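# Load two AA batteries into a remote control

## Task

Insert both AA batteries into the remote control's open battery compartment with correct polarity, each fully seated so its spring is compressed. Moving the remote is permitted.

## Robot and tools

Robot: two arms, left_arm and right_arm, each ending in a parallel gripper with a wrist camera. Calibrated base positions in the scene frame: left_arm (+0.005, +0.322, +0.008) m, right_arm (+0.007, -0.337, +0.016) m, both nearly unrotated. Arm names do not match image sides.

Frames: the scene frame has its origin at table-top height, centred between the bases, a few centimetres inside the near table edge; +x points out over the table, +y toward left_arm, +z up. Reported positions, orientations, velocities and targets use this frame. Offsets you command instead use each arm's current Hand target axes. On a gripper, the fingers extend along its +z and separate along its y. end_effector_position is the point between the pads, just behind the fingertips. Printed poses may be wrong by a few cm, worse at long reach.

The row: every motion command is built from rows of 14 numbers, each in [-1, 1]: dx, dy, dz, rx, ry, rz, opening for left_arm, then the same seven for right_arm. Always send all 14, even for one arm. The first six per arm are an offset, not a pose: a displacement from that arm's Hand target as it was when the action or move began, in the Hand target's own axes. Scale: 1.0 equals 0.6 m for dx, dy, dz and 180 degrees for rx, ry, rz, which together form one rotation vector. Opening is absolute, not an offset: +1 fully open (about 87 mm between pads), +0.5 about 69 mm, 0 about 43 mm, -0.5 about 18 mm, -1 closed. Sending 0 as an opening closes to 43 mm, so to leave a gripper alone resend its current command. Six zeros re-request the existing Hand target.

execute_actions(actions, cameras): actions is a list of actions; each action is a table of up to 15 rows, one per 1/30 s step. A short table repeats its final row until 15 steps pass. Every row in an action is measured from the start pose of that action, so repeating an offset in a later action moves further. cameras: list of names, ["all"], or []; images come automatically only with an empty actions list. An unknown name invalidates the call.

move(target, speed, blend, opening_speed, blocking, cameras): straight-line paths for both grippers. target is one 14-number row or a list of up to 15 rows, all offsets counted from the same starting Hand targets (not chained). speed: m/s, 0.002 to 2.9, default 0.25, one value or one per target; rotation rate is capped at twice that in rad/s. blend: metres of corner rounding per intermediate target, default 0 (stop at each). opening_speed: rate of opening change per second on the -1 to +1 scale, at least 0.2. blocking=false returns after about 0.5 s while motion continues. Paths ignore obstacles and the other arm; faster moves overshoot and hit harder. The total duration caps at 10 s. The result adds a move: line such as done, off_target, moving, held or fault, plus limits (paced = command clipped, held = steps withheld). An arm unnamed in the ending is done, within 10 mm and 2 degrees.

wait(seconds 0 to 10): lets time pass holding commands; a running move continues. stop(): brakes the running move. zoom_image(camera, region [x0, y0, x1, y1]): enlarges a region up to 504x504 pixels of the newest image from cam_head_left, cam_head_right, cam_high, cam_low, cam_left_wrist or cam_right_wrist (all 672x504). finished_scene(scene): ends the current scene, given its number; irreversible, and the goal must hold without the robot.

Results: end_effector_position (m) and end_effector_quat_wxyz per arm; Hand target (the commanded pose after clipping, which the next offsets start from); Tool commands; grip_measured on the opening scale (can read about 0.043 off); Joint positions (last value is the gripper on 0 closed to 1 open); Joint velocities ("within noise" means at rest); joint torques (include the arm's own weight; entries 1 to 3 wrap at ±28 N m). Action calls also list positions at some steps.

Behaviour: the gripper often stops short of or below its target, or tilts; check after each move and send the remaining distance. Commanded orientation is clipped to within 40 degrees of the measured one per step. Tiny moves may not happen or go sideways. To grasp, command an opening roughly 0.04 below the grip_measured at first contact; fast closes squeeze harder. An arm blocked by an object keeps pushing until commanded back past its gripper. Joint ranges (rad): waist -2.618 to 3.054, shoulder 0.000 to 3.142, elbow 0.000 to 3.142 (straight at 2.901), wrist pitch and yaw -1.571 to 1.571, wrist roll -2.094 to 2.094.

Hazards: keep every object on the table; do not drop batteries or release moving parts; avoid slams and hard pushes. Do not let the arms, grippers or wrist cameras collide or press each other, nor grip the other arm's fingers. Avoid strain on wrist camera cables. A bar, plate (tops up to 3 cm above the table) and low rail near the bases give no warning on contact. Route paths around an arm's own base. Loose objects may get nudged occasionally. Motors heat when holding loads, stretched or pushing: MOTOR HOT appears at 75 °C, at 90 °C the arm folds and idles, at 100 °C it goes limp.

Each tool is called after ">>>" as a command line: name --argument value for each argument, lists and objects as JSON in quotes; but a table of rows of numbers goes row by row, as --pt "numbers of a row", without its own name.

## Session

>>> execute_actions --actions '[]'

Scene clock: 0.00 s.
left_arm: end_effector_position=(+0.4097, +0.3199, +0.0319) grip_measured=+1.000 end_effector_quat_wxyz=(+0.520, +0.030, +0.853, +0.009) | right_arm: end_effector_position=(+0.3949, -0.4061, +0.0235) grip_measured=+0.967 end_effector_quat_wxyz=(+0.522, +0.140, +0.832, -0.122)
Joint positions: left_arm=[-0.052 1.692 0.525 0.684 0.013 0.053 1] | right_arm=[-0.053 1.743 0.456 0.825 0.283 0.118 0.984]
Joint velocities: within noise
Joint torques (N m): no reading
Heat: left arm: 36 °C; right arm: 37 °C.
Hand target: left_arm +0.4134, +0.3200, +0.0382; +0.528, +0.029, +0.849, +0.009 | right_arm +0.3980, -0.4079, +0.0291; +0.529, +0.142, +0.827, -0.123
Tool commands: left_gripper/opening=+1.0 right_gripper/opening=+1.0

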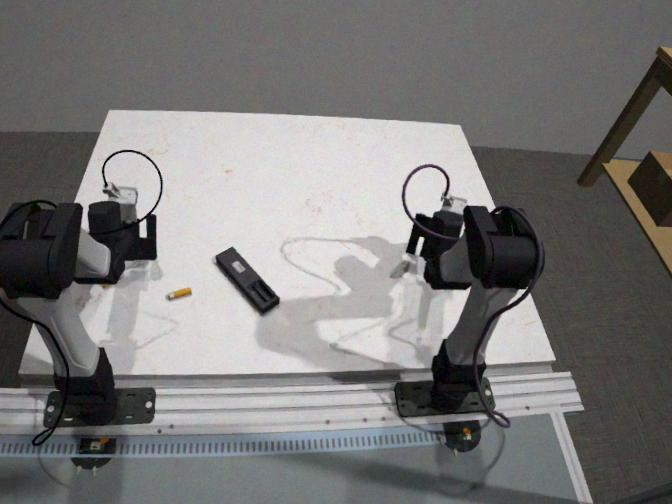

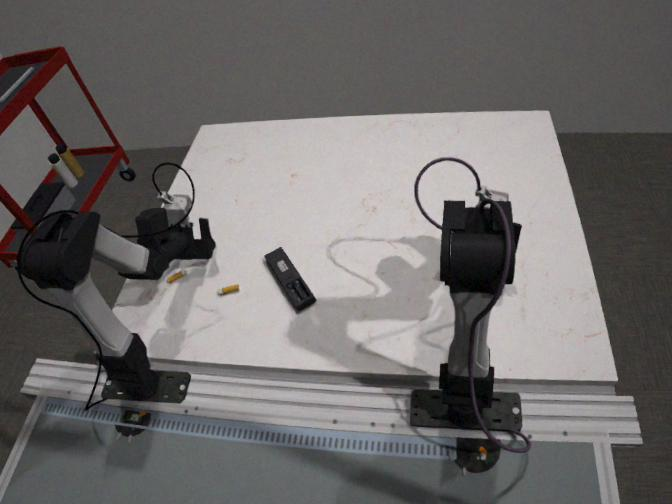

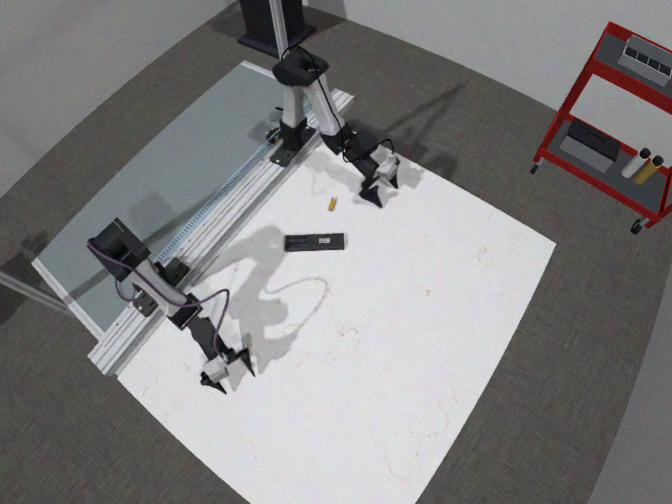

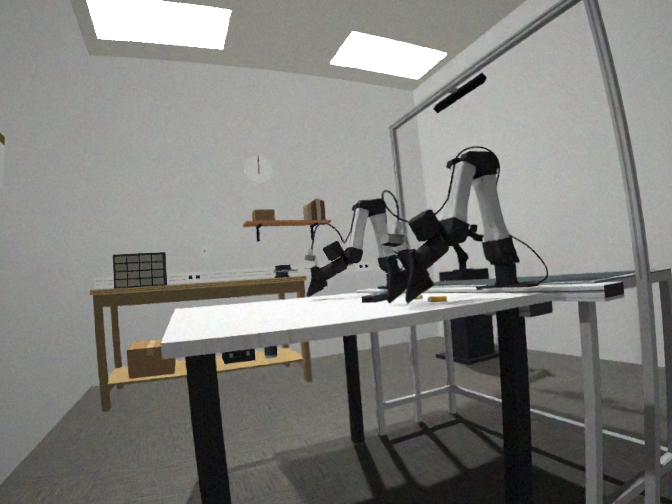

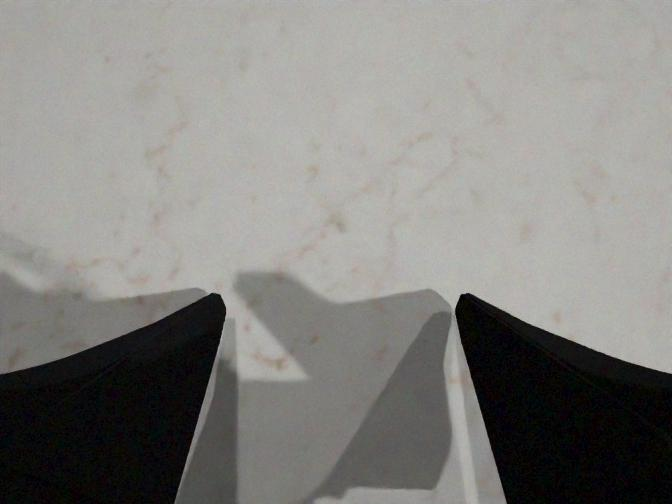

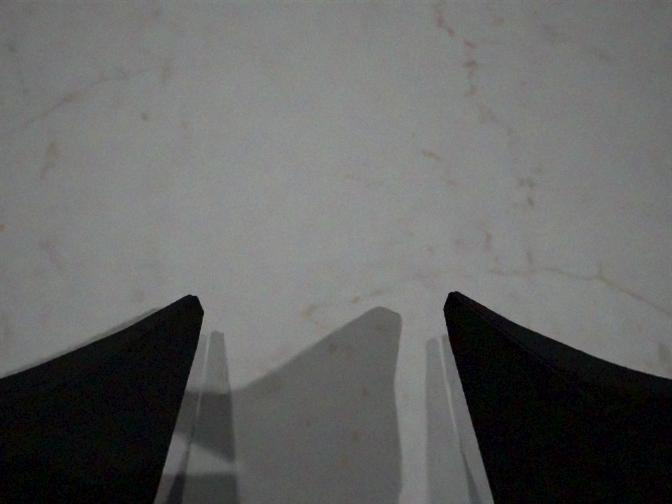

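>>> zoom_image --camera "cam_head_left" --region '[80, 220, 300, 330]'

>>> zoom_image --camera "cam_head_right" --region '[140, 220, 340, 330]'

>>> zoom_image --camera "cam_high" --region '[260, 170, 420, 270]'

Scaled by 2.291 from the camera's 672x504 image, which has a finer 960x720 frame.

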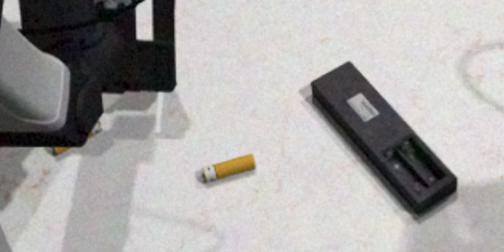

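Scaled by 2.520 from the camera's 672x504 image, which has a finer 960x720 frame.

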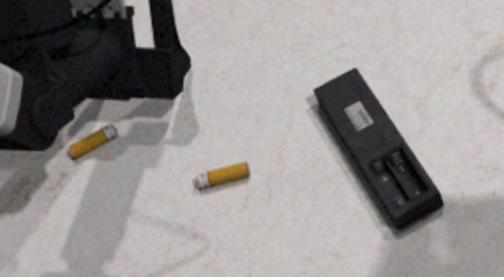

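Scaled by 3.150 from the camera's 672x504 image, which has a finer 960x720 frame.

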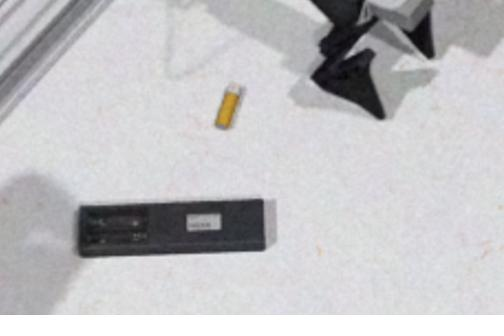

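>>> move --pt "-0.1344 0.0069 -0.0665 0 0 0 1.0 0 0 0 0 0 0 1.0" --pt "0.0042 -0.4614 -0.2890 0.2439 0.0646 0.1429 1.0 0 0 0 0 0 0 1.0" --speed 0.25 --blend '[0.03, 0]' --cameras '["cam_left_wrist", "cam_head_left"]'

Scene clock: 13.03 s.
left_arm: end_effector_position=(+0.2442, +0.0540, +0.0936) grip_measured=+1.000 end_effector_quat_wxyz=(+0.378, +0.404, +0.813, -0.179) | right_arm: end_effector_position=(+0.3949, -0.4061, +0.0235) grip_measured=+0.967 end_effector_quat_wxyz=(+0.522, +0.140, +0.832, -0.122)
Joint positions: left_arm=[-0.86 1.352 0.739 -0.098 0.074 0.073 1] | right_arm=[-0.053 1.743 0.456 0.825 0.283 0.118 0.984]
Joint torques (N m): left_arm=[-0.25 -3.86 8.76 1.6 0.15 -0.1] | right_arm=[-0.57 -7.64 6.48 1.91 0.11 0.01]
Heat: left arm: 39 °C; right arm: 39 °C.
Hand target: left_arm +0.2458, +0.0464, +0.0995; +0.378, +0.405, +0.811, -0.188 | right_arm +0.3980, -0.4079, +0.0291; +0.529, +0.142, +0.827, -0.123
Off the commanded pose: left_arm 0.010 m, 1 deg | right_arm 0.007 m, 1 deg.
move: done
camera_calibration:
cam_left_wrist: T_world_to_cam=[[-0.785698, -0.618196, -0.0226549, 0.227738], [-0.61848, 0.785757, 0.00826908, 0.131358], [0.0126894, 0.0205086, -0.999709, 0.235389], [0, 0, 0, 1]] pos_world=[0.257189, 0.0327434, 0.239394]
Images, in order (width x height): cam_head_left 672x504, cam_left_wrist 672x504.

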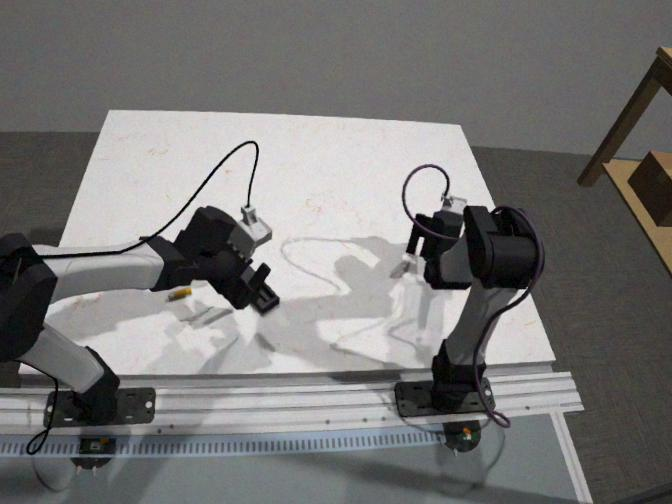

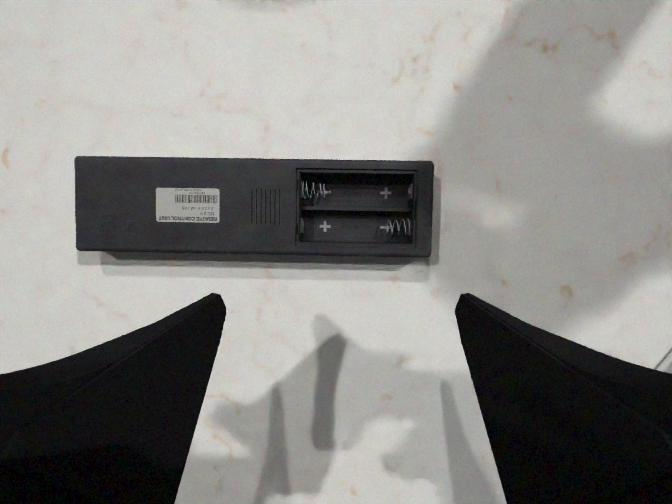

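>>> zoom_image --camera "cam_left_wrist" --region '[230, 130, 450, 290]'

>>> zoom_image --camera "cam_left_wrist" --region '[285, 150, 445, 265]'

Scaled by 2.291 from the camera's 672x504 image, which has a finer 960x720 frame.

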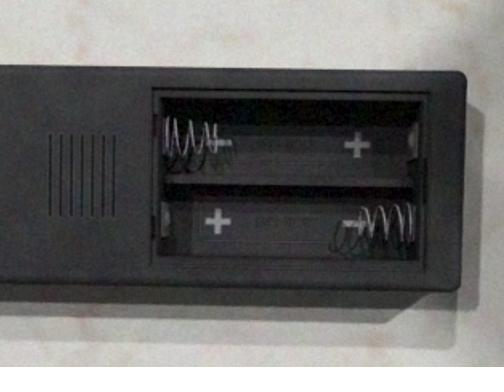

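Scaled by 3.150 from the camera's 672x504 image, which has a finer 960x720 frame.

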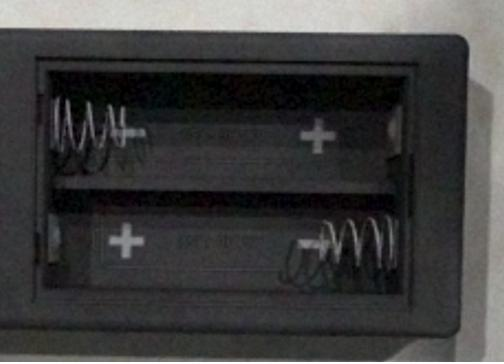

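>>> wait --seconds 0.1 --cameras '["cam_low", "cam_head_left", "cam_head_right", "cam_high"]'

>>> zoom_image --camera "cam_low" --region '[280, 200, 520, 320]'

>>> zoom_image --camera "cam_low" --region '[350, 240, 450, 315]'

Scene clock: 17.60 s.
left_arm: end_effector_position=(+0.2441, +0.0540, +0.0935) grip_measured=+1.000 end_effector_quat_wxyz=(+0.378, +0.404, +0.814, -0.179) | right_arm: end_effector_position=(+0.3949, -0.4061, +0.0235) grip_measured=+0.967 end_effector_quat_wxyz=(+0.522, +0.140, +0.832, -0.122)
Joint positions: left_arm=[-0.86 1.352 0.739 -0.098 0.074 0.072 1] | right_arm=[-0.053 1.743 0.456 0.825 0.283 0.118 0.984]
Joint torques (N m): left_arm=[-0.44 -3.93 8.95 1.69 0.1 -0.14] | right_arm=[-0.57 -7.65 6.48 1.91 0.11 0.01]
Heat: left arm: 39 °C; right arm: 40 °C.
Hand target: left_arm +0.2458, +0.0464, +0.0996; +0.378, +0.405, +0.811, -0.188 | right_arm +0.3980, -0.4079, +0.0291; +0.529, +0.142, +0.827, -0.123
Tool commands: left_gripper/opening=+1.0 right_gripper/opening=+1.0
Off the commanded pose: left_arm 0.010 m, 1 deg | right_arm 0.007 m, 1 deg.
wait: 0.10 s; at rest from the start
Images, in order (width x height): cam_head_left 672x504, cam_head_right 672x504, cam_high 672x504, cam_low 672x504.

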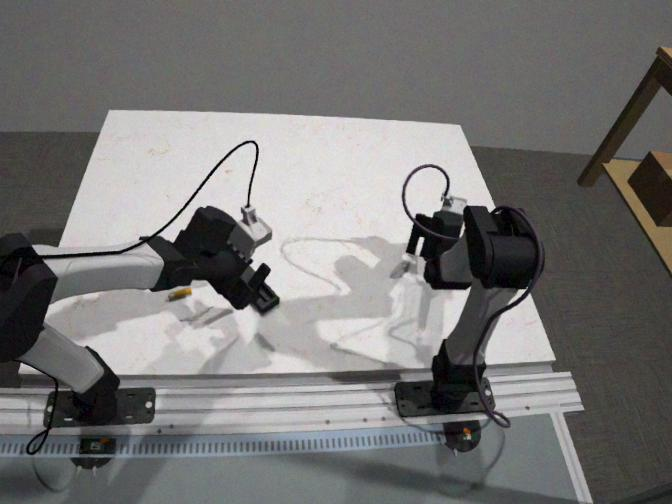

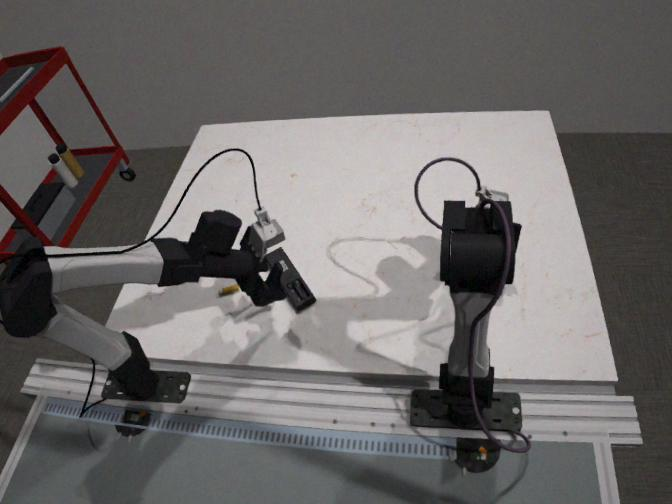

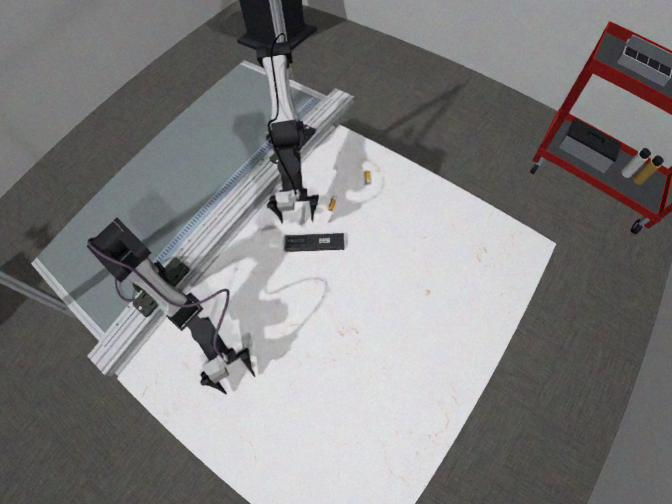

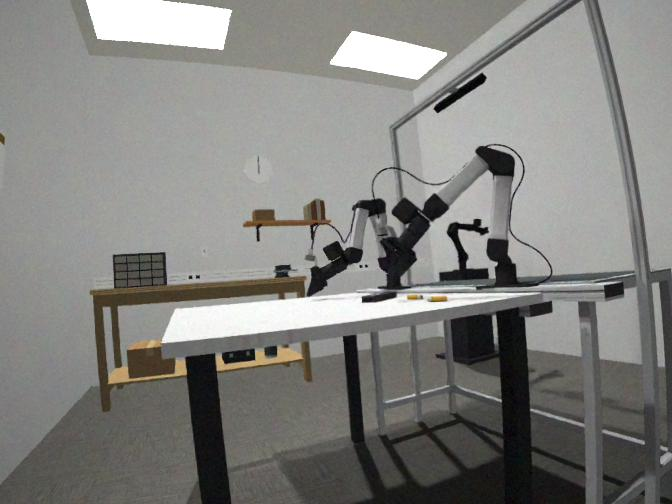

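Scaled by 2.100 from the camera's 672x504 image, which has a finer 960x720 frame.

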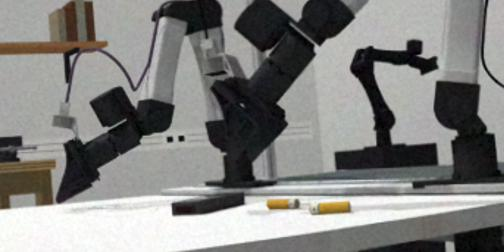

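Scaled by 5.040 from the camera's 672x504 image, which has a finer 960x720 frame.

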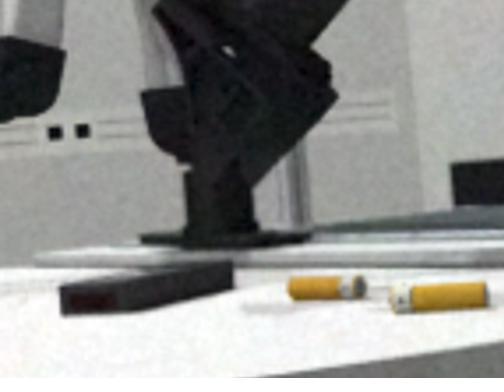

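>>> move --target '[0.17683, 0.2263, -0.21093, -0.1616, -0.0002, -0.1362, 1.0, 0, 0, 0, 0, 0, 0, 1.0]' --speed 0.25 --cameras '["cam_left_wrist"]'

Scene clock: 21.10 s.
left_arm: end_effector_position=(+0.2587, +0.2602, +0.1028) grip_measured=+1.000 end_effector_quat_wxyz=(+0.423, +0.113, +0.898, -0.051) | right_arm: end_effector_position=(+0.3949, -0.4061, +0.0235) grip_measured=+0.967 end_effector_quat_wxyz=(+0.522, +0.140, +0.832, -0.122)
Joint positions: left_arm=[-0.274 0.853 0.506 -0.35 0.019 0.012 1] | right_arm=[-0.053 1.743 0.456 0.825 0.283 0.118 0.984]
Joint torques (N m): left_arm=[0.43 -2.37 5.44 1.67 0.09 0.03] | right_arm=[-0.55 -7.65 6.48 1.91 0.11 0.01]
Heat: left arm: 39 °C; right arm: 40 °C.
Hand target: left_arm +0.2548, +0.2600, +0.0998; +0.419, +0.118, +0.898, -0.055 | right_arm +0.3980, -0.4079, +0.0291; +0.529, +0.142, +0.827, -0.123
Off the commanded pose: left_arm 0.005 m, 1 deg | right_arm 0.007 m, 1 deg.
move: done
camera_calibration:
cam_left_wrist: T_world_to_cam=[[-0.234775, -0.971993, -0.0104893, 0.315116], [-0.971992, 0.234864, -0.00833055, 0.214715], [0.0105608, 0.00823968, -0.99991, 0.243967], [0, 0, 0, 1]] pos_world=[0.280106, 0.253851, 0.249039]
Images, in order (width x height): cam_left_wrist 672x504.

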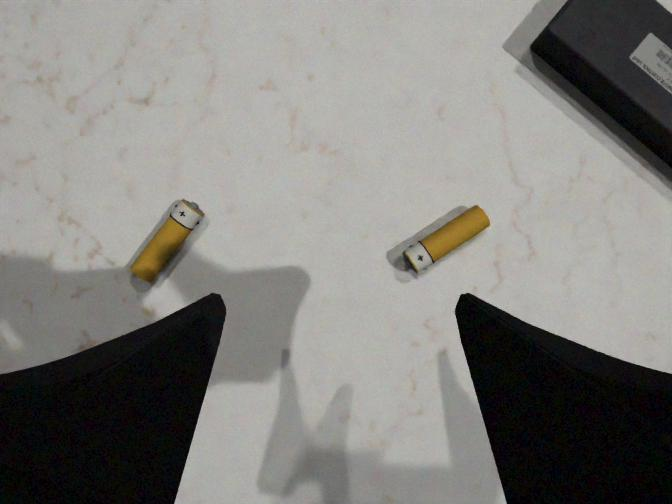

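>>> zoom_image --camera "cam_left_wrist" --region '[380, 190, 510, 290]'

>>> zoom_image --camera "cam_left_wrist" --region '[110, 180, 240, 300]'

Scaled by 3.877 from the camera's 672x504 image, which has a finer 960x720 frame.

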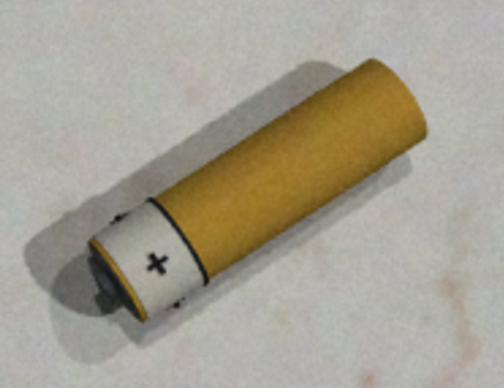

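Scaled by 3.877 from the camera's 672x504 image, which has a finer 960x720 frame.

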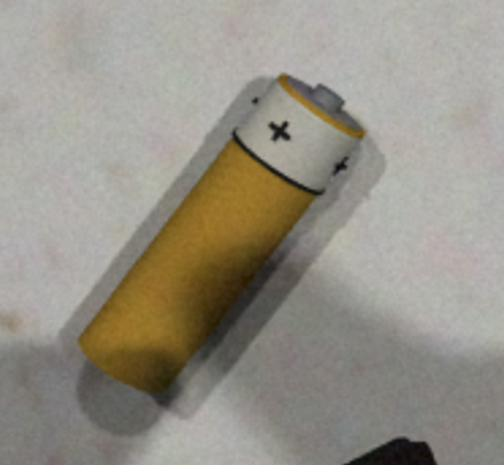

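>>> wait --seconds 0.1 --cameras '["cam_high", "cam_low", "cam_right_wrist"]'

>>> zoom_image --camera "cam_high" --region '[180, 320, 280, 410]'

>>> zoom_image --camera "cam_high" --region '[270, 100, 400, 230]'

>>> zoom_image --camera "cam_low" --region '[290, 200, 470, 310]'

Scene clock: 28.63 s.
left_arm: end_effector_position=(+0.2586, +0.2601, +0.1027) grip_measured=+1.000 end_effector_quat_wxyz=(+0.422, +0.113, +0.898, -0.051) | right_arm: end_effector_position=(+0.3949, -0.4061, +0.0235) grip_measured=+0.967 end_effector_quat_wxyz=(+0.522, +0.140, +0.832, -0.122)
Joint positions: left_arm=[-0.274 0.853 0.506 -0.35 0.019 0.013 1] | right_arm=[-0.053 1.743 0.456 0.825 0.283 0.118 0.984]
Joint torques (N m): left_arm=[0.2 -2.21 5.38 1.68 0.11 0.01] | right_arm=[-0.57 -7.65 6.48 1.91 0.11 0.01]
Heat: left arm: 39 °C; right arm: 41 °C.
Hand target: left_arm +0.2548, +0.2600, +0.0998; +0.419, +0.118, +0.898, -0.055 | right_arm +0.3980, -0.4079, +0.0291; +0.529, +0.142, +0.827, -0.123
Tool commands: left_gripper/opening=+1.0 right_gripper/opening=+1.0
Off the commanded pose: left_arm 0.005 m, 1 deg | right_arm 0.007 m, 1 deg.
wait: 0.10 s; at rest from the start
Images, in order (width x height): cam_high 672x504, cam_low 672x504, cam_right_wrist 672x504.

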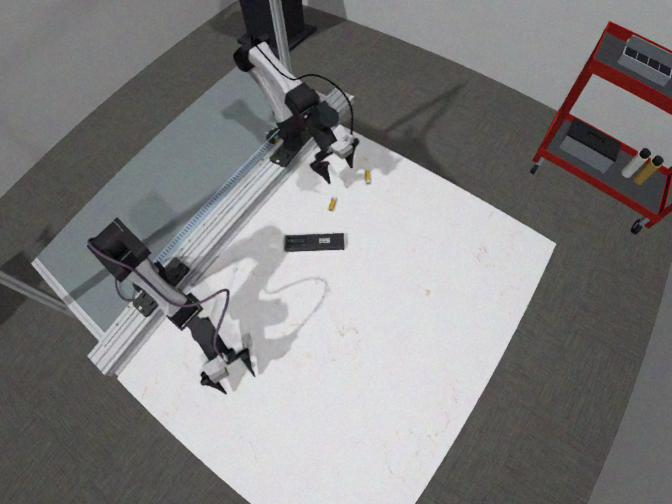

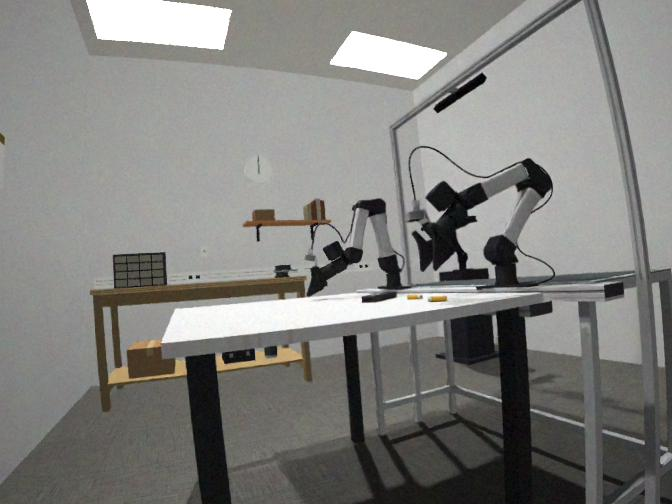

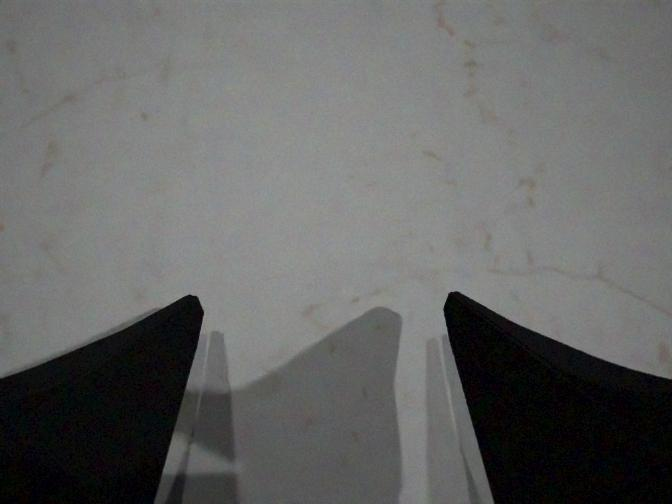

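Scaled by 5.040 from the camera's 672x504 image, which has a finer 960x720 frame.

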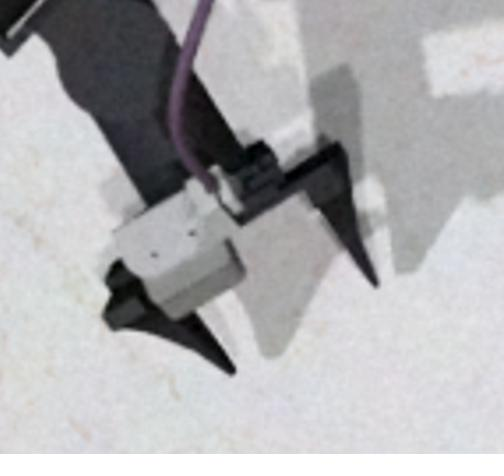

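Scaled by 3.877 from the camera's 672x504 image, which has a finer 960x720 frame.

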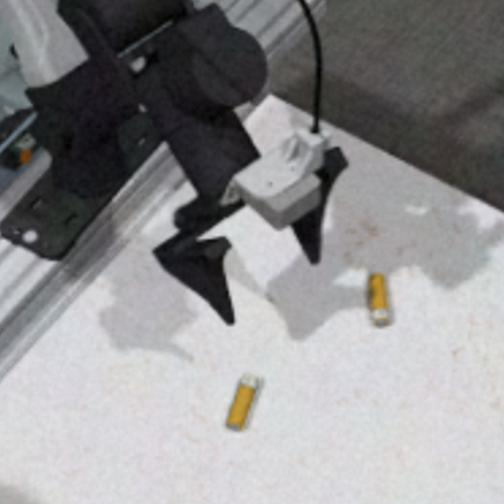

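Scaled by 2.800 from the camera's 672x504 image, which has a finer 960x720 frame.

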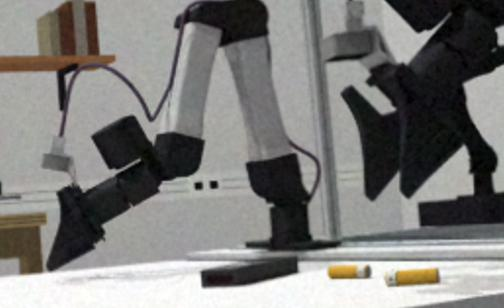

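>>> move --target '[-0.01112, -0.3394, 0.06443, 0.19366, -0.16033, 0.0902, 1.0, 0, 0, 0, 0, 0, 0, 1.0]' --speed 0.25 --cameras '["cam_left_wrist"]'

>>> zoom_image --camera "cam_left_wrist" --region '[250, 150, 470, 310]'

Scene clock: 35.33 s.
left_arm: end_effector_position=(+0.2386, +0.0553, +0.0831) grip_measured=+1.000 end_effector_quat_wxyz=(+0.578, +0.334, +0.689, -0.283) | right_arm: end_effector_position=(+0.3949, -0.4061, +0.0235) grip_measured=+0.967 end_effector_quat_wxyz=(+0.522, +0.140, +0.832, -0.122)
Joint positions: left_arm=[-0.843 1.448 0.175 1.099 0.11 0.007 1] | right_arm=[-0.053 1.743 0.456 0.825 0.283 0.118 0.984]
Joint torques (N m): left_arm=[-0.38 -2.78 3.37 2.22 0.09 0.04] | right_arm=[-0.57 -7.64 6.48 1.91 0.1 0.01]
Heat: left arm: 40 °C; right arm: 41 °C.
Hand target: left_arm +0.2350, +0.0545, +0.0802; +0.575, +0.342, +0.685, -0.287 | right_arm +0.3980, -0.4079, +0.0291; +0.529, +0.142, +0.827, -0.123
Off the commanded pose: left_arm 0.005 m, 1 deg | right_arm 0.007 m, 1 deg.
move: done
camera_calibration:
cam_left_wrist: T_world_to_cam=[[-0.778215, -0.627986, 0.00395619, 0.220485], [-0.544312, 0.671355, -0.502998, 0.158011], [0.31322, -0.393594, -0.864278, 0.164952], [0, 0, 0, 1]] pos_world=[0.205926, 0.097304, 0.221171]
Images, in order (width x height): cam_left_wrist 672x504.

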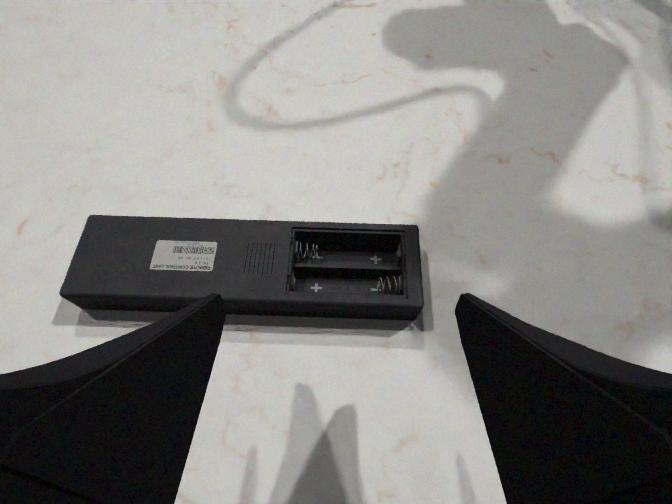

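Scaled by 2.291 from the camera's 672x504 image, which has a finer 960x720 frame.

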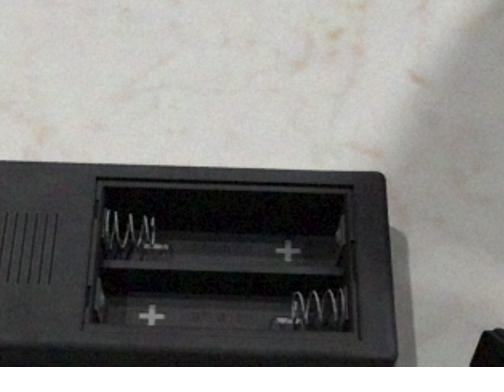

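>>> move --target '[0.00868, 0.19472, -0.14297, 0.08733, 0.19302, 0.04537, 1.0, 0, 0, 0, 0, 0, 0, 1.0]' --speed 0.2 --cameras '["cam_left_wrist", "cam_low"]'

>>> zoom_image --camera "cam_low" --region '[350, 200, 530, 320]'

Scene clock: 53.90 s.
left_arm: end_effector_position=(+0.2707, +0.1939, +0.0847) grip_measured=+1.000 end_effector_quat_wxyz=(+0.308, +0.530, +0.759, -0.220) | right_arm: end_effector_position=(+0.3949, -0.4061, +0.0235) grip_measured=+0.967 end_effector_quat_wxyz=(+0.522, +0.140, +0.832, -0.122)
Joint positions: left_arm=[-0.211 1.372 0.828 -0.588 0.666 0.9 1] | right_arm=[-0.053 1.743 0.456 0.825 0.283 0.118 0.984]
Joint torques (N m): left_arm=[0.39 -3.96 8.02 0.9 0.32 0.03] | right_arm=[-0.58 -7.65 6.48 1.91 0.11 0.01]
Heat: left arm: 45 °C; right arm: 41 °C.
Hand target: left_arm +0.2769, +0.1930, +0.0898; +0.313, +0.533, +0.755, -0.221 | right_arm +0.3980, -0.4079, +0.0291; +0.529, +0.142, +0.827, -0.123
Off the commanded pose: left_arm 0.008 m, 1 deg | right_arm 0.007 m, 1 deg.
move: done
camera_calibration:
cam_left_wrist: T_world_to_cam=[[-0.936438, -0.350832, -0.000629617, 0.321989], [-0.349305, 0.932192, 0.0948906, -0.0707304], [-0.0327037, 0.0890791, -0.995488, 0.221926], [0, 0, 0, 1]] pos_world=[0.284074, 0.159129, 0.227839]
Images, in order (width x height): cam_low 672x504, cam_left_wrist 672x504.

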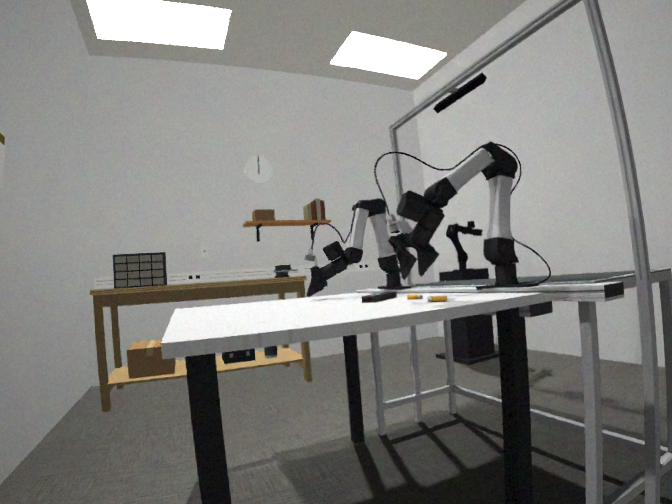

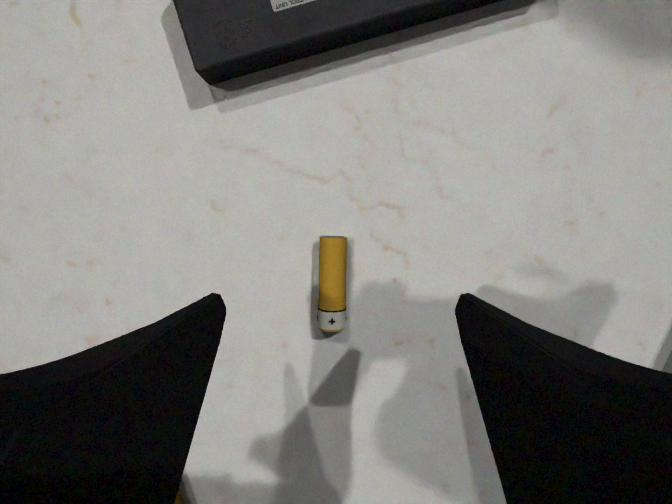

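Scaled by 2.800 from the camera's 672x504 image, which has a finer 960x720 frame.

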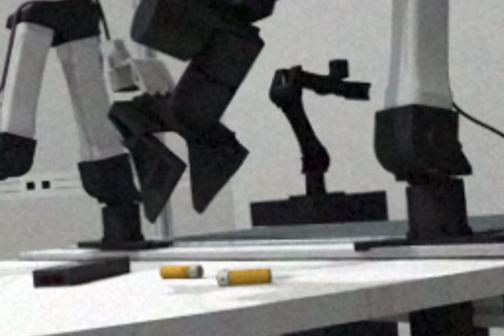

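>>> zoom_image --camera "cam_left_wrist" --region '[270, 220, 400, 350]'

Scaled by 3.877 from the camera's 672x504 image, which has a finer 960x720 frame.

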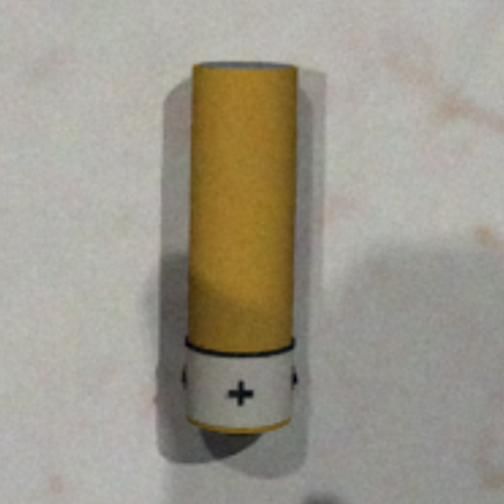

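>>> move --target '[0.05358, 0.00255, 0.02857, 0, 0, 0, 0.3, 0, 0, 0, 0, 0, 0, 1.0]' --speed 0.1 --cameras '["cam_left_wrist"]'

Scene clock: 59.00 s.
left_arm: end_effector_position=(+0.2741, +0.2046, +0.0581) grip_measured=+0.300 end_effector_quat_wxyz=(+0.309, +0.532, +0.759, -0.215) | right_arm: end_effector_position=(+0.3949, -0.4061, +0.0235) grip_measured=+0.967 end_effector_quat_wxyz=(+0.522, +0.140, +0.832, -0.122)
Joint positions: left_arm=[-0.171 1.421 0.759 -0.493 0.674 0.948 0.65] | right_arm=[-0.053 1.743 0.456 0.825 0.283 0.118 0.984]
Joint torques (N m): left_arm=[0.43 -3.85 4.52 1.13 0.46 0] | right_arm=[-0.57 -7.65 6.46 1.91 0.11 0.01]
Heat: left arm: 43 °C; right arm: 42 °C.
Hand target: left_arm +0.2748, +0.2035, +0.0550; +0.313, +0.533, +0.755, -0.221 | right_arm +0.3980, -0.4079, +0.0291; +0.529, +0.142, +0.827, -0.123
Off the commanded pose: left_arm 0.003 m, 1 deg | right_arm 0.007 m, 1 deg.
move: done
camera_calibration:
cam_left_wrist: T_world_to_cam=[[-0.935728, -0.352559, -0.0107126, 0.329592], [-0.35184, 0.930815, 0.098951, -0.0761811], [-0.0249145, 0.0963604, -0.995035, 0.190907], [0, 0, 0, 1]] pos_world=[0.286361, 0.168715, 0.201028]
Images, in order (width x height): cam_left_wrist 672x504.

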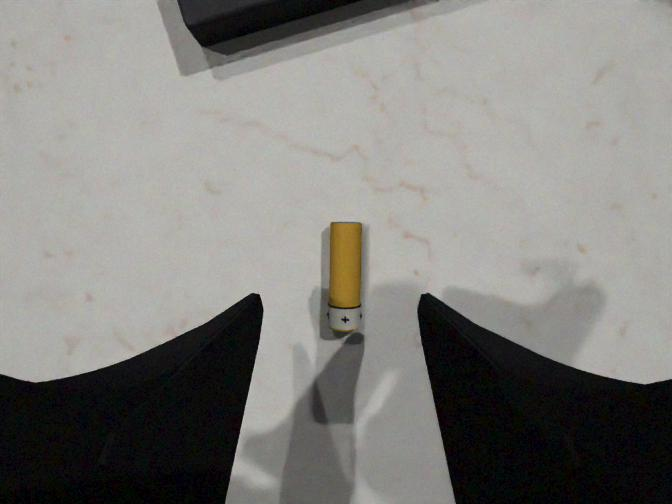

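>>> zoom_image --camera "cam_left_wrist" --region '[280, 210, 410, 340]'

Scaled by 3.877 from the camera's 672x504 image, which has a finer 960x720 frame.

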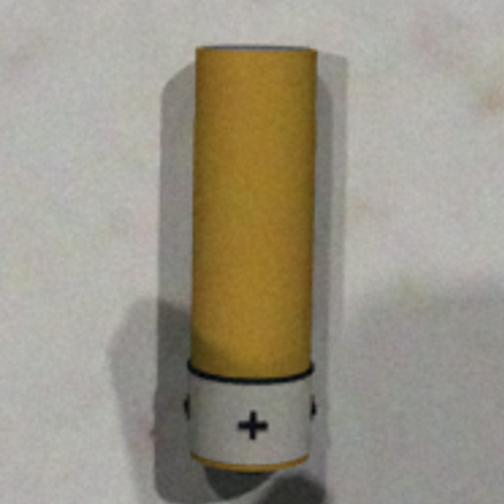

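>>> move --target '[0.0442, -0.00495, 0.03845, 0, 0, 0, 0.3, 0, 0, 0, 0, 0, 0, 1.0]' --speed 0.06 --cameras '["cam_left_wrist", "cam_low"]'

>>> zoom_image --camera "cam_left_wrist" --region '[240, 180, 440, 400]'

>>> zoom_image --camera "cam_low" --region '[370, 230, 470, 310]'

Scene clock: 62.00 s.
left_arm: end_effector_position=(+0.2719, +0.2054, +0.0241) grip_measured=+0.300 end_effector_quat_wxyz=(+0.311, +0.533, +0.757, -0.215) | right_arm: end_effector_position=(+0.3949, -0.4061, +0.0235) grip_measured=+0.967 end_effector_quat_wxyz=(+0.522, +0.140, +0.832, -0.122)
Joint positions: left_arm=[-0.168 1.485 0.658 -0.327 0.677 0.953 0.65] | right_arm=[-0.053 1.743 0.456 0.825 0.283 0.118 0.984]
Joint torques (N m): left_arm=[0.43 -3.79 4.14 1.16 0.42 -0.05] | right_arm=[-0.57 -7.65 6.48 1.91 0.11 0.01]
Heat: left arm: 42 °C; right arm: 42 °C.
Hand target: left_arm +0.2712, +0.2048, +0.0200; +0.313, +0.533, +0.755, -0.221 | right_arm +0.3980, -0.4079, +0.0291; +0.529, +0.142, +0.827, -0.123
Off the commanded pose: left_arm 0.004 m, 1 deg | right_arm 0.007 m, 1 deg.
move: done
camera_calibration:
cam_left_wrist: T_world_to_cam=[[-0.936542, -0.350259, -0.0144326, 0.327349], [-0.349979, 0.931846, 0.0958025, -0.0750551], [-0.0201067, 0.0947741, -0.995296, 0.155957], [0, 0, 0, 1]] pos_world=[0.283444, 0.169816, 0.167138]
Images, in order (width x height): cam_low 672x504, cam_left_wrist 672x504.

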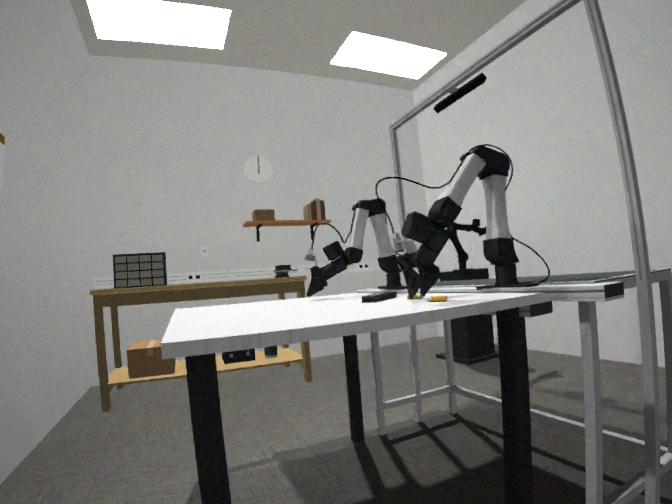

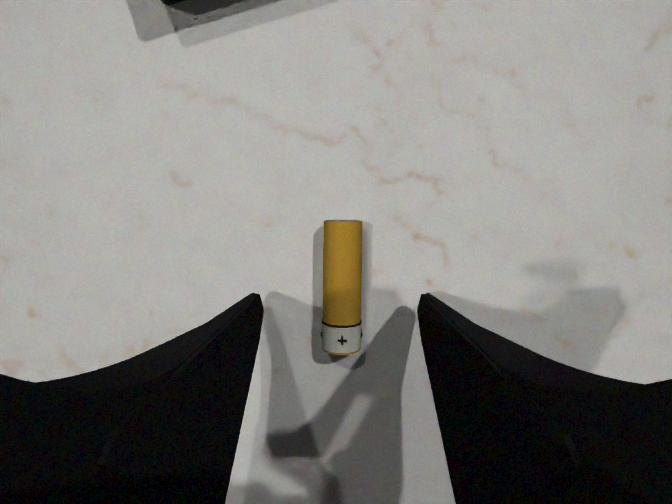

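Scaled by 2.291 from the camera's 672x504 image, which has a finer 960x720 frame.

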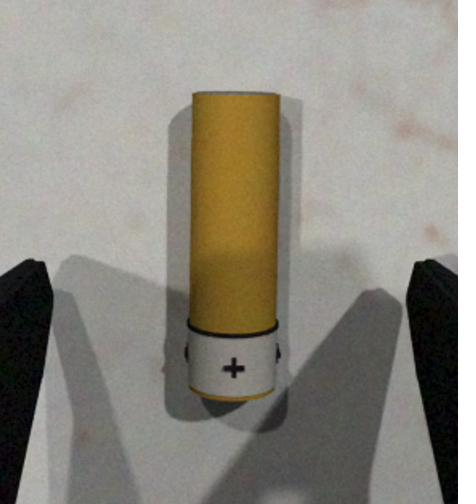

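Scaled by 5.040 from the camera's 672x504 image, which has a finer 960x720 frame.

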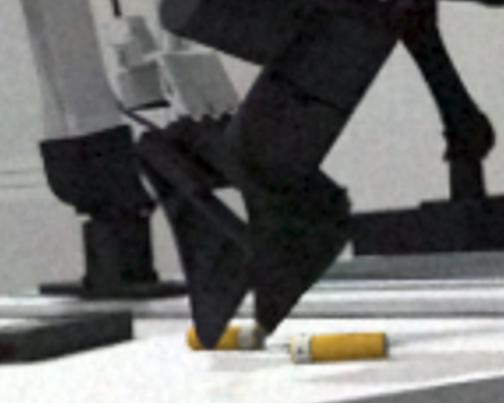

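>>> move --target '[0, 0, 0, 0, 0, 0, -0.68, 0, 0, 0, 0, 0, 0, 1.0]' --speed 0.05 --opening_speed 0.6 --cameras '["cam_left_wrist"]'

>>> zoom_image --camera "cam_left_wrist" --region '[240, 180, 440, 400]'

Scene clock: 64.87 s.
left_arm: end_effector_position=(+0.2721, +0.2054, +0.0241) grip_measured=-0.592 end_effector_quat_wxyz=(+0.311, +0.533, +0.757, -0.215) | right_arm: end_effector_position=(+0.3949, -0.4061, +0.0235) grip_measured=+0.967 end_effector_quat_wxyz=(+0.522, +0.140, +0.832, -0.122)
Joint positions: left_arm=[-0.168 1.485 0.658 -0.326 0.677 0.953 0.204] | right_arm=[-0.053 1.743 0.456 0.825 0.283 0.118 0.984]
Joint torques (N m): left_arm=[0.46 -3.86 4.04 1.16 0.45 0.02] | right_arm=[-0.57 -7.65 6.49 1.91 0.11 0.01]
Heat: left arm: 41 °C; right arm: 42 °C.
Hand target: left_arm +0.2712, +0.2048, +0.0200; +0.313, +0.533, +0.755, -0.221 | right_arm +0.3980, -0.4079, +0.0291; +0.529, +0.142, +0.827, -0.123
Off the commanded pose: left_arm 0.004 m, 1 deg | right_arm 0.007 m, 1 deg.
move: done
camera_calibration:
cam_left_wrist: T_world_to_cam=[[-0.936519, -0.350288, -0.0151528, 0.327468], [-0.350084, 0.931845, 0.0954287, -0.0749731], [-0.0193074, 0.0946756, -0.995321, 0.155852], [0, 0, 0, 1]] pos_world=[0.283443, 0.169816, 0.167239]
Images, in order (width x height): cam_left_wrist 672x504.

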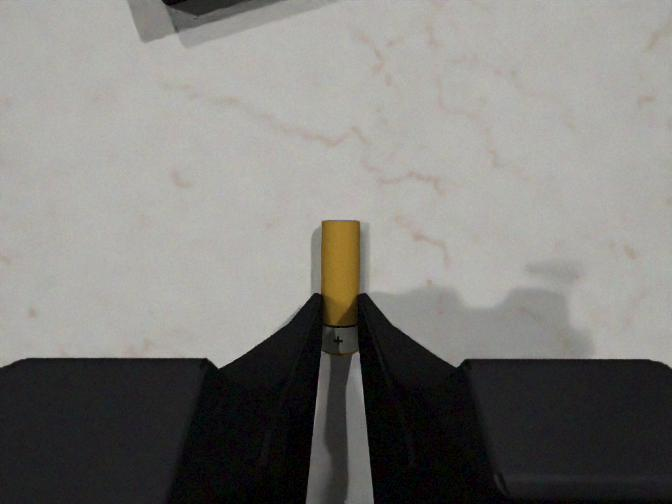

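Scaled by 2.291 from the camera's 672x504 image, which has a finer 960x720 frame.

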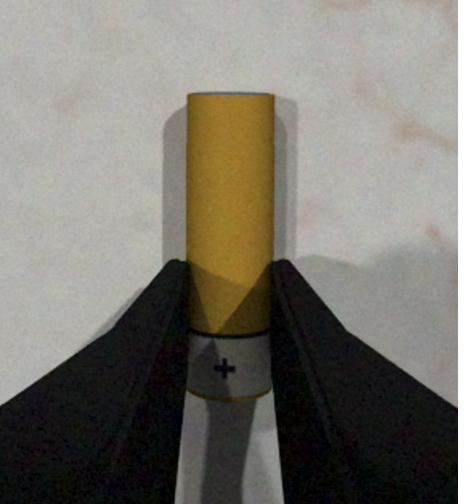

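>>> move --pt "-0.10623 0 -0.10624 0 0 0 -0.68 0 0 0 0 0 0 1.0" --pt "-0.23983 -0.08383 -0.01968 -0.18921 0.05678 -0.22931 -0.68 0 0 0 0 0 0 1.0" --pt "-0.3245 -0.1426 0.13597 -0.3315 0.08788 -0.50042 -0.68 0 0 0 0 0 0 1.0" --speed 0.25 --blend '[0.03, 0.03, 0]' --cameras '["cam_left_wrist", "cam_head_left"]'

Scene clock: 89.43 s.
left_arm: end_effector_position=(+0.2573, -0.0033, +0.1022) grip_measured=-0.592 end_effector_quat_wxyz=(+0.188, -0.310, +0.930, +0.059) | right_arm: end_effector_position=(+0.3949, -0.4061, +0.0235) grip_measured=+0.967 end_effector_quat_wxyz=(+0.522, +0.140, +0.832, -0.122)
Joint positions: left_arm=[-1.024 2.131 1.927 -1.38 -0.388 -1.622 0.204] | right_arm=[-0.053 1.743 0.456 0.825 0.283 0.118 0.984]
Joint torques (N m): left_arm=[-0.38 -9.33 7.75 0 -0.23 -0.21] | right_arm=[-0.57 -7.65 6.48 1.91 0.11 0.01]
Heat: left arm: 39 °C; right arm: 42 °C.
Hand target: left_arm +0.2560, -0.0080, +0.1001; +0.181, -0.312, +0.931, +0.061 | right_arm +0.3980, -0.4079, +0.0291; +0.529, +0.142, +0.827, -0.123
Off the commanded pose: left_arm 0.005 m, 1 deg | right_arm 0.007 m, 1 deg.
move: done
camera_calibration:
cam_left_wrist: T_world_to_cam=[[0.604325, -0.796718, -0.00550996, -0.157216], [-0.706857, -0.539329, 0.457686, 0.156854], [-0.367618, -0.272696, -0.889097, 0.330583], [0, 0, 0, 1]] pos_world=[0.327412, 0.0494878, 0.221264]
Images, in order (width x height): cam_head_left 672x504, cam_left_wrist 672x504.

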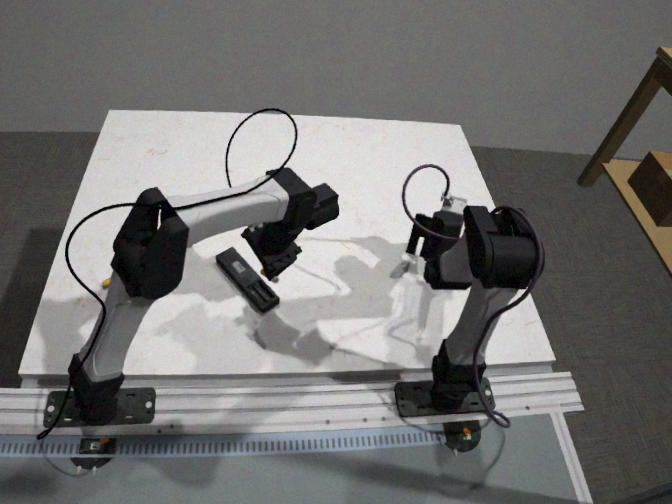

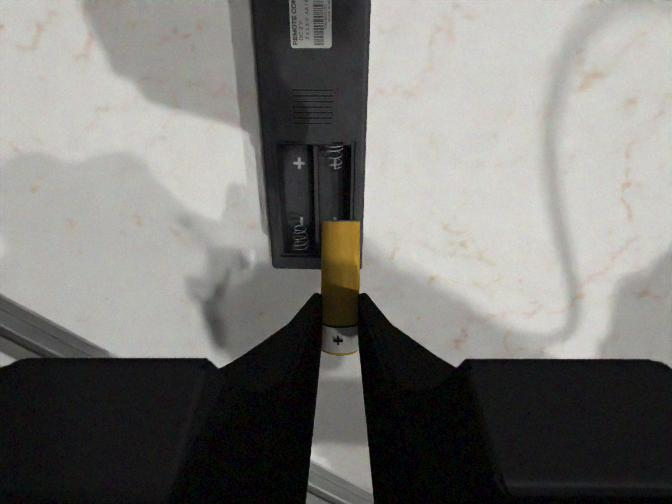

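>>> zoom_image --camera "cam_left_wrist" --region '[240, 120, 440, 370]'

Scaled by 2.016 from the camera's 672x504 image, which has a finer 960x720 frame.

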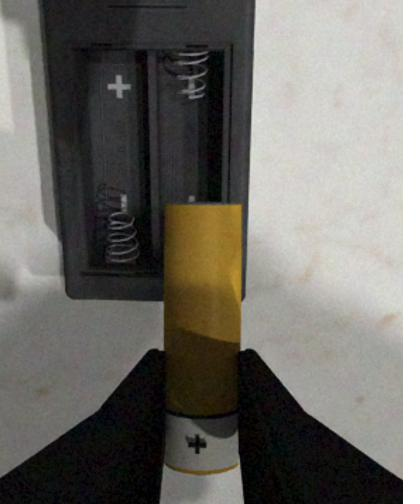

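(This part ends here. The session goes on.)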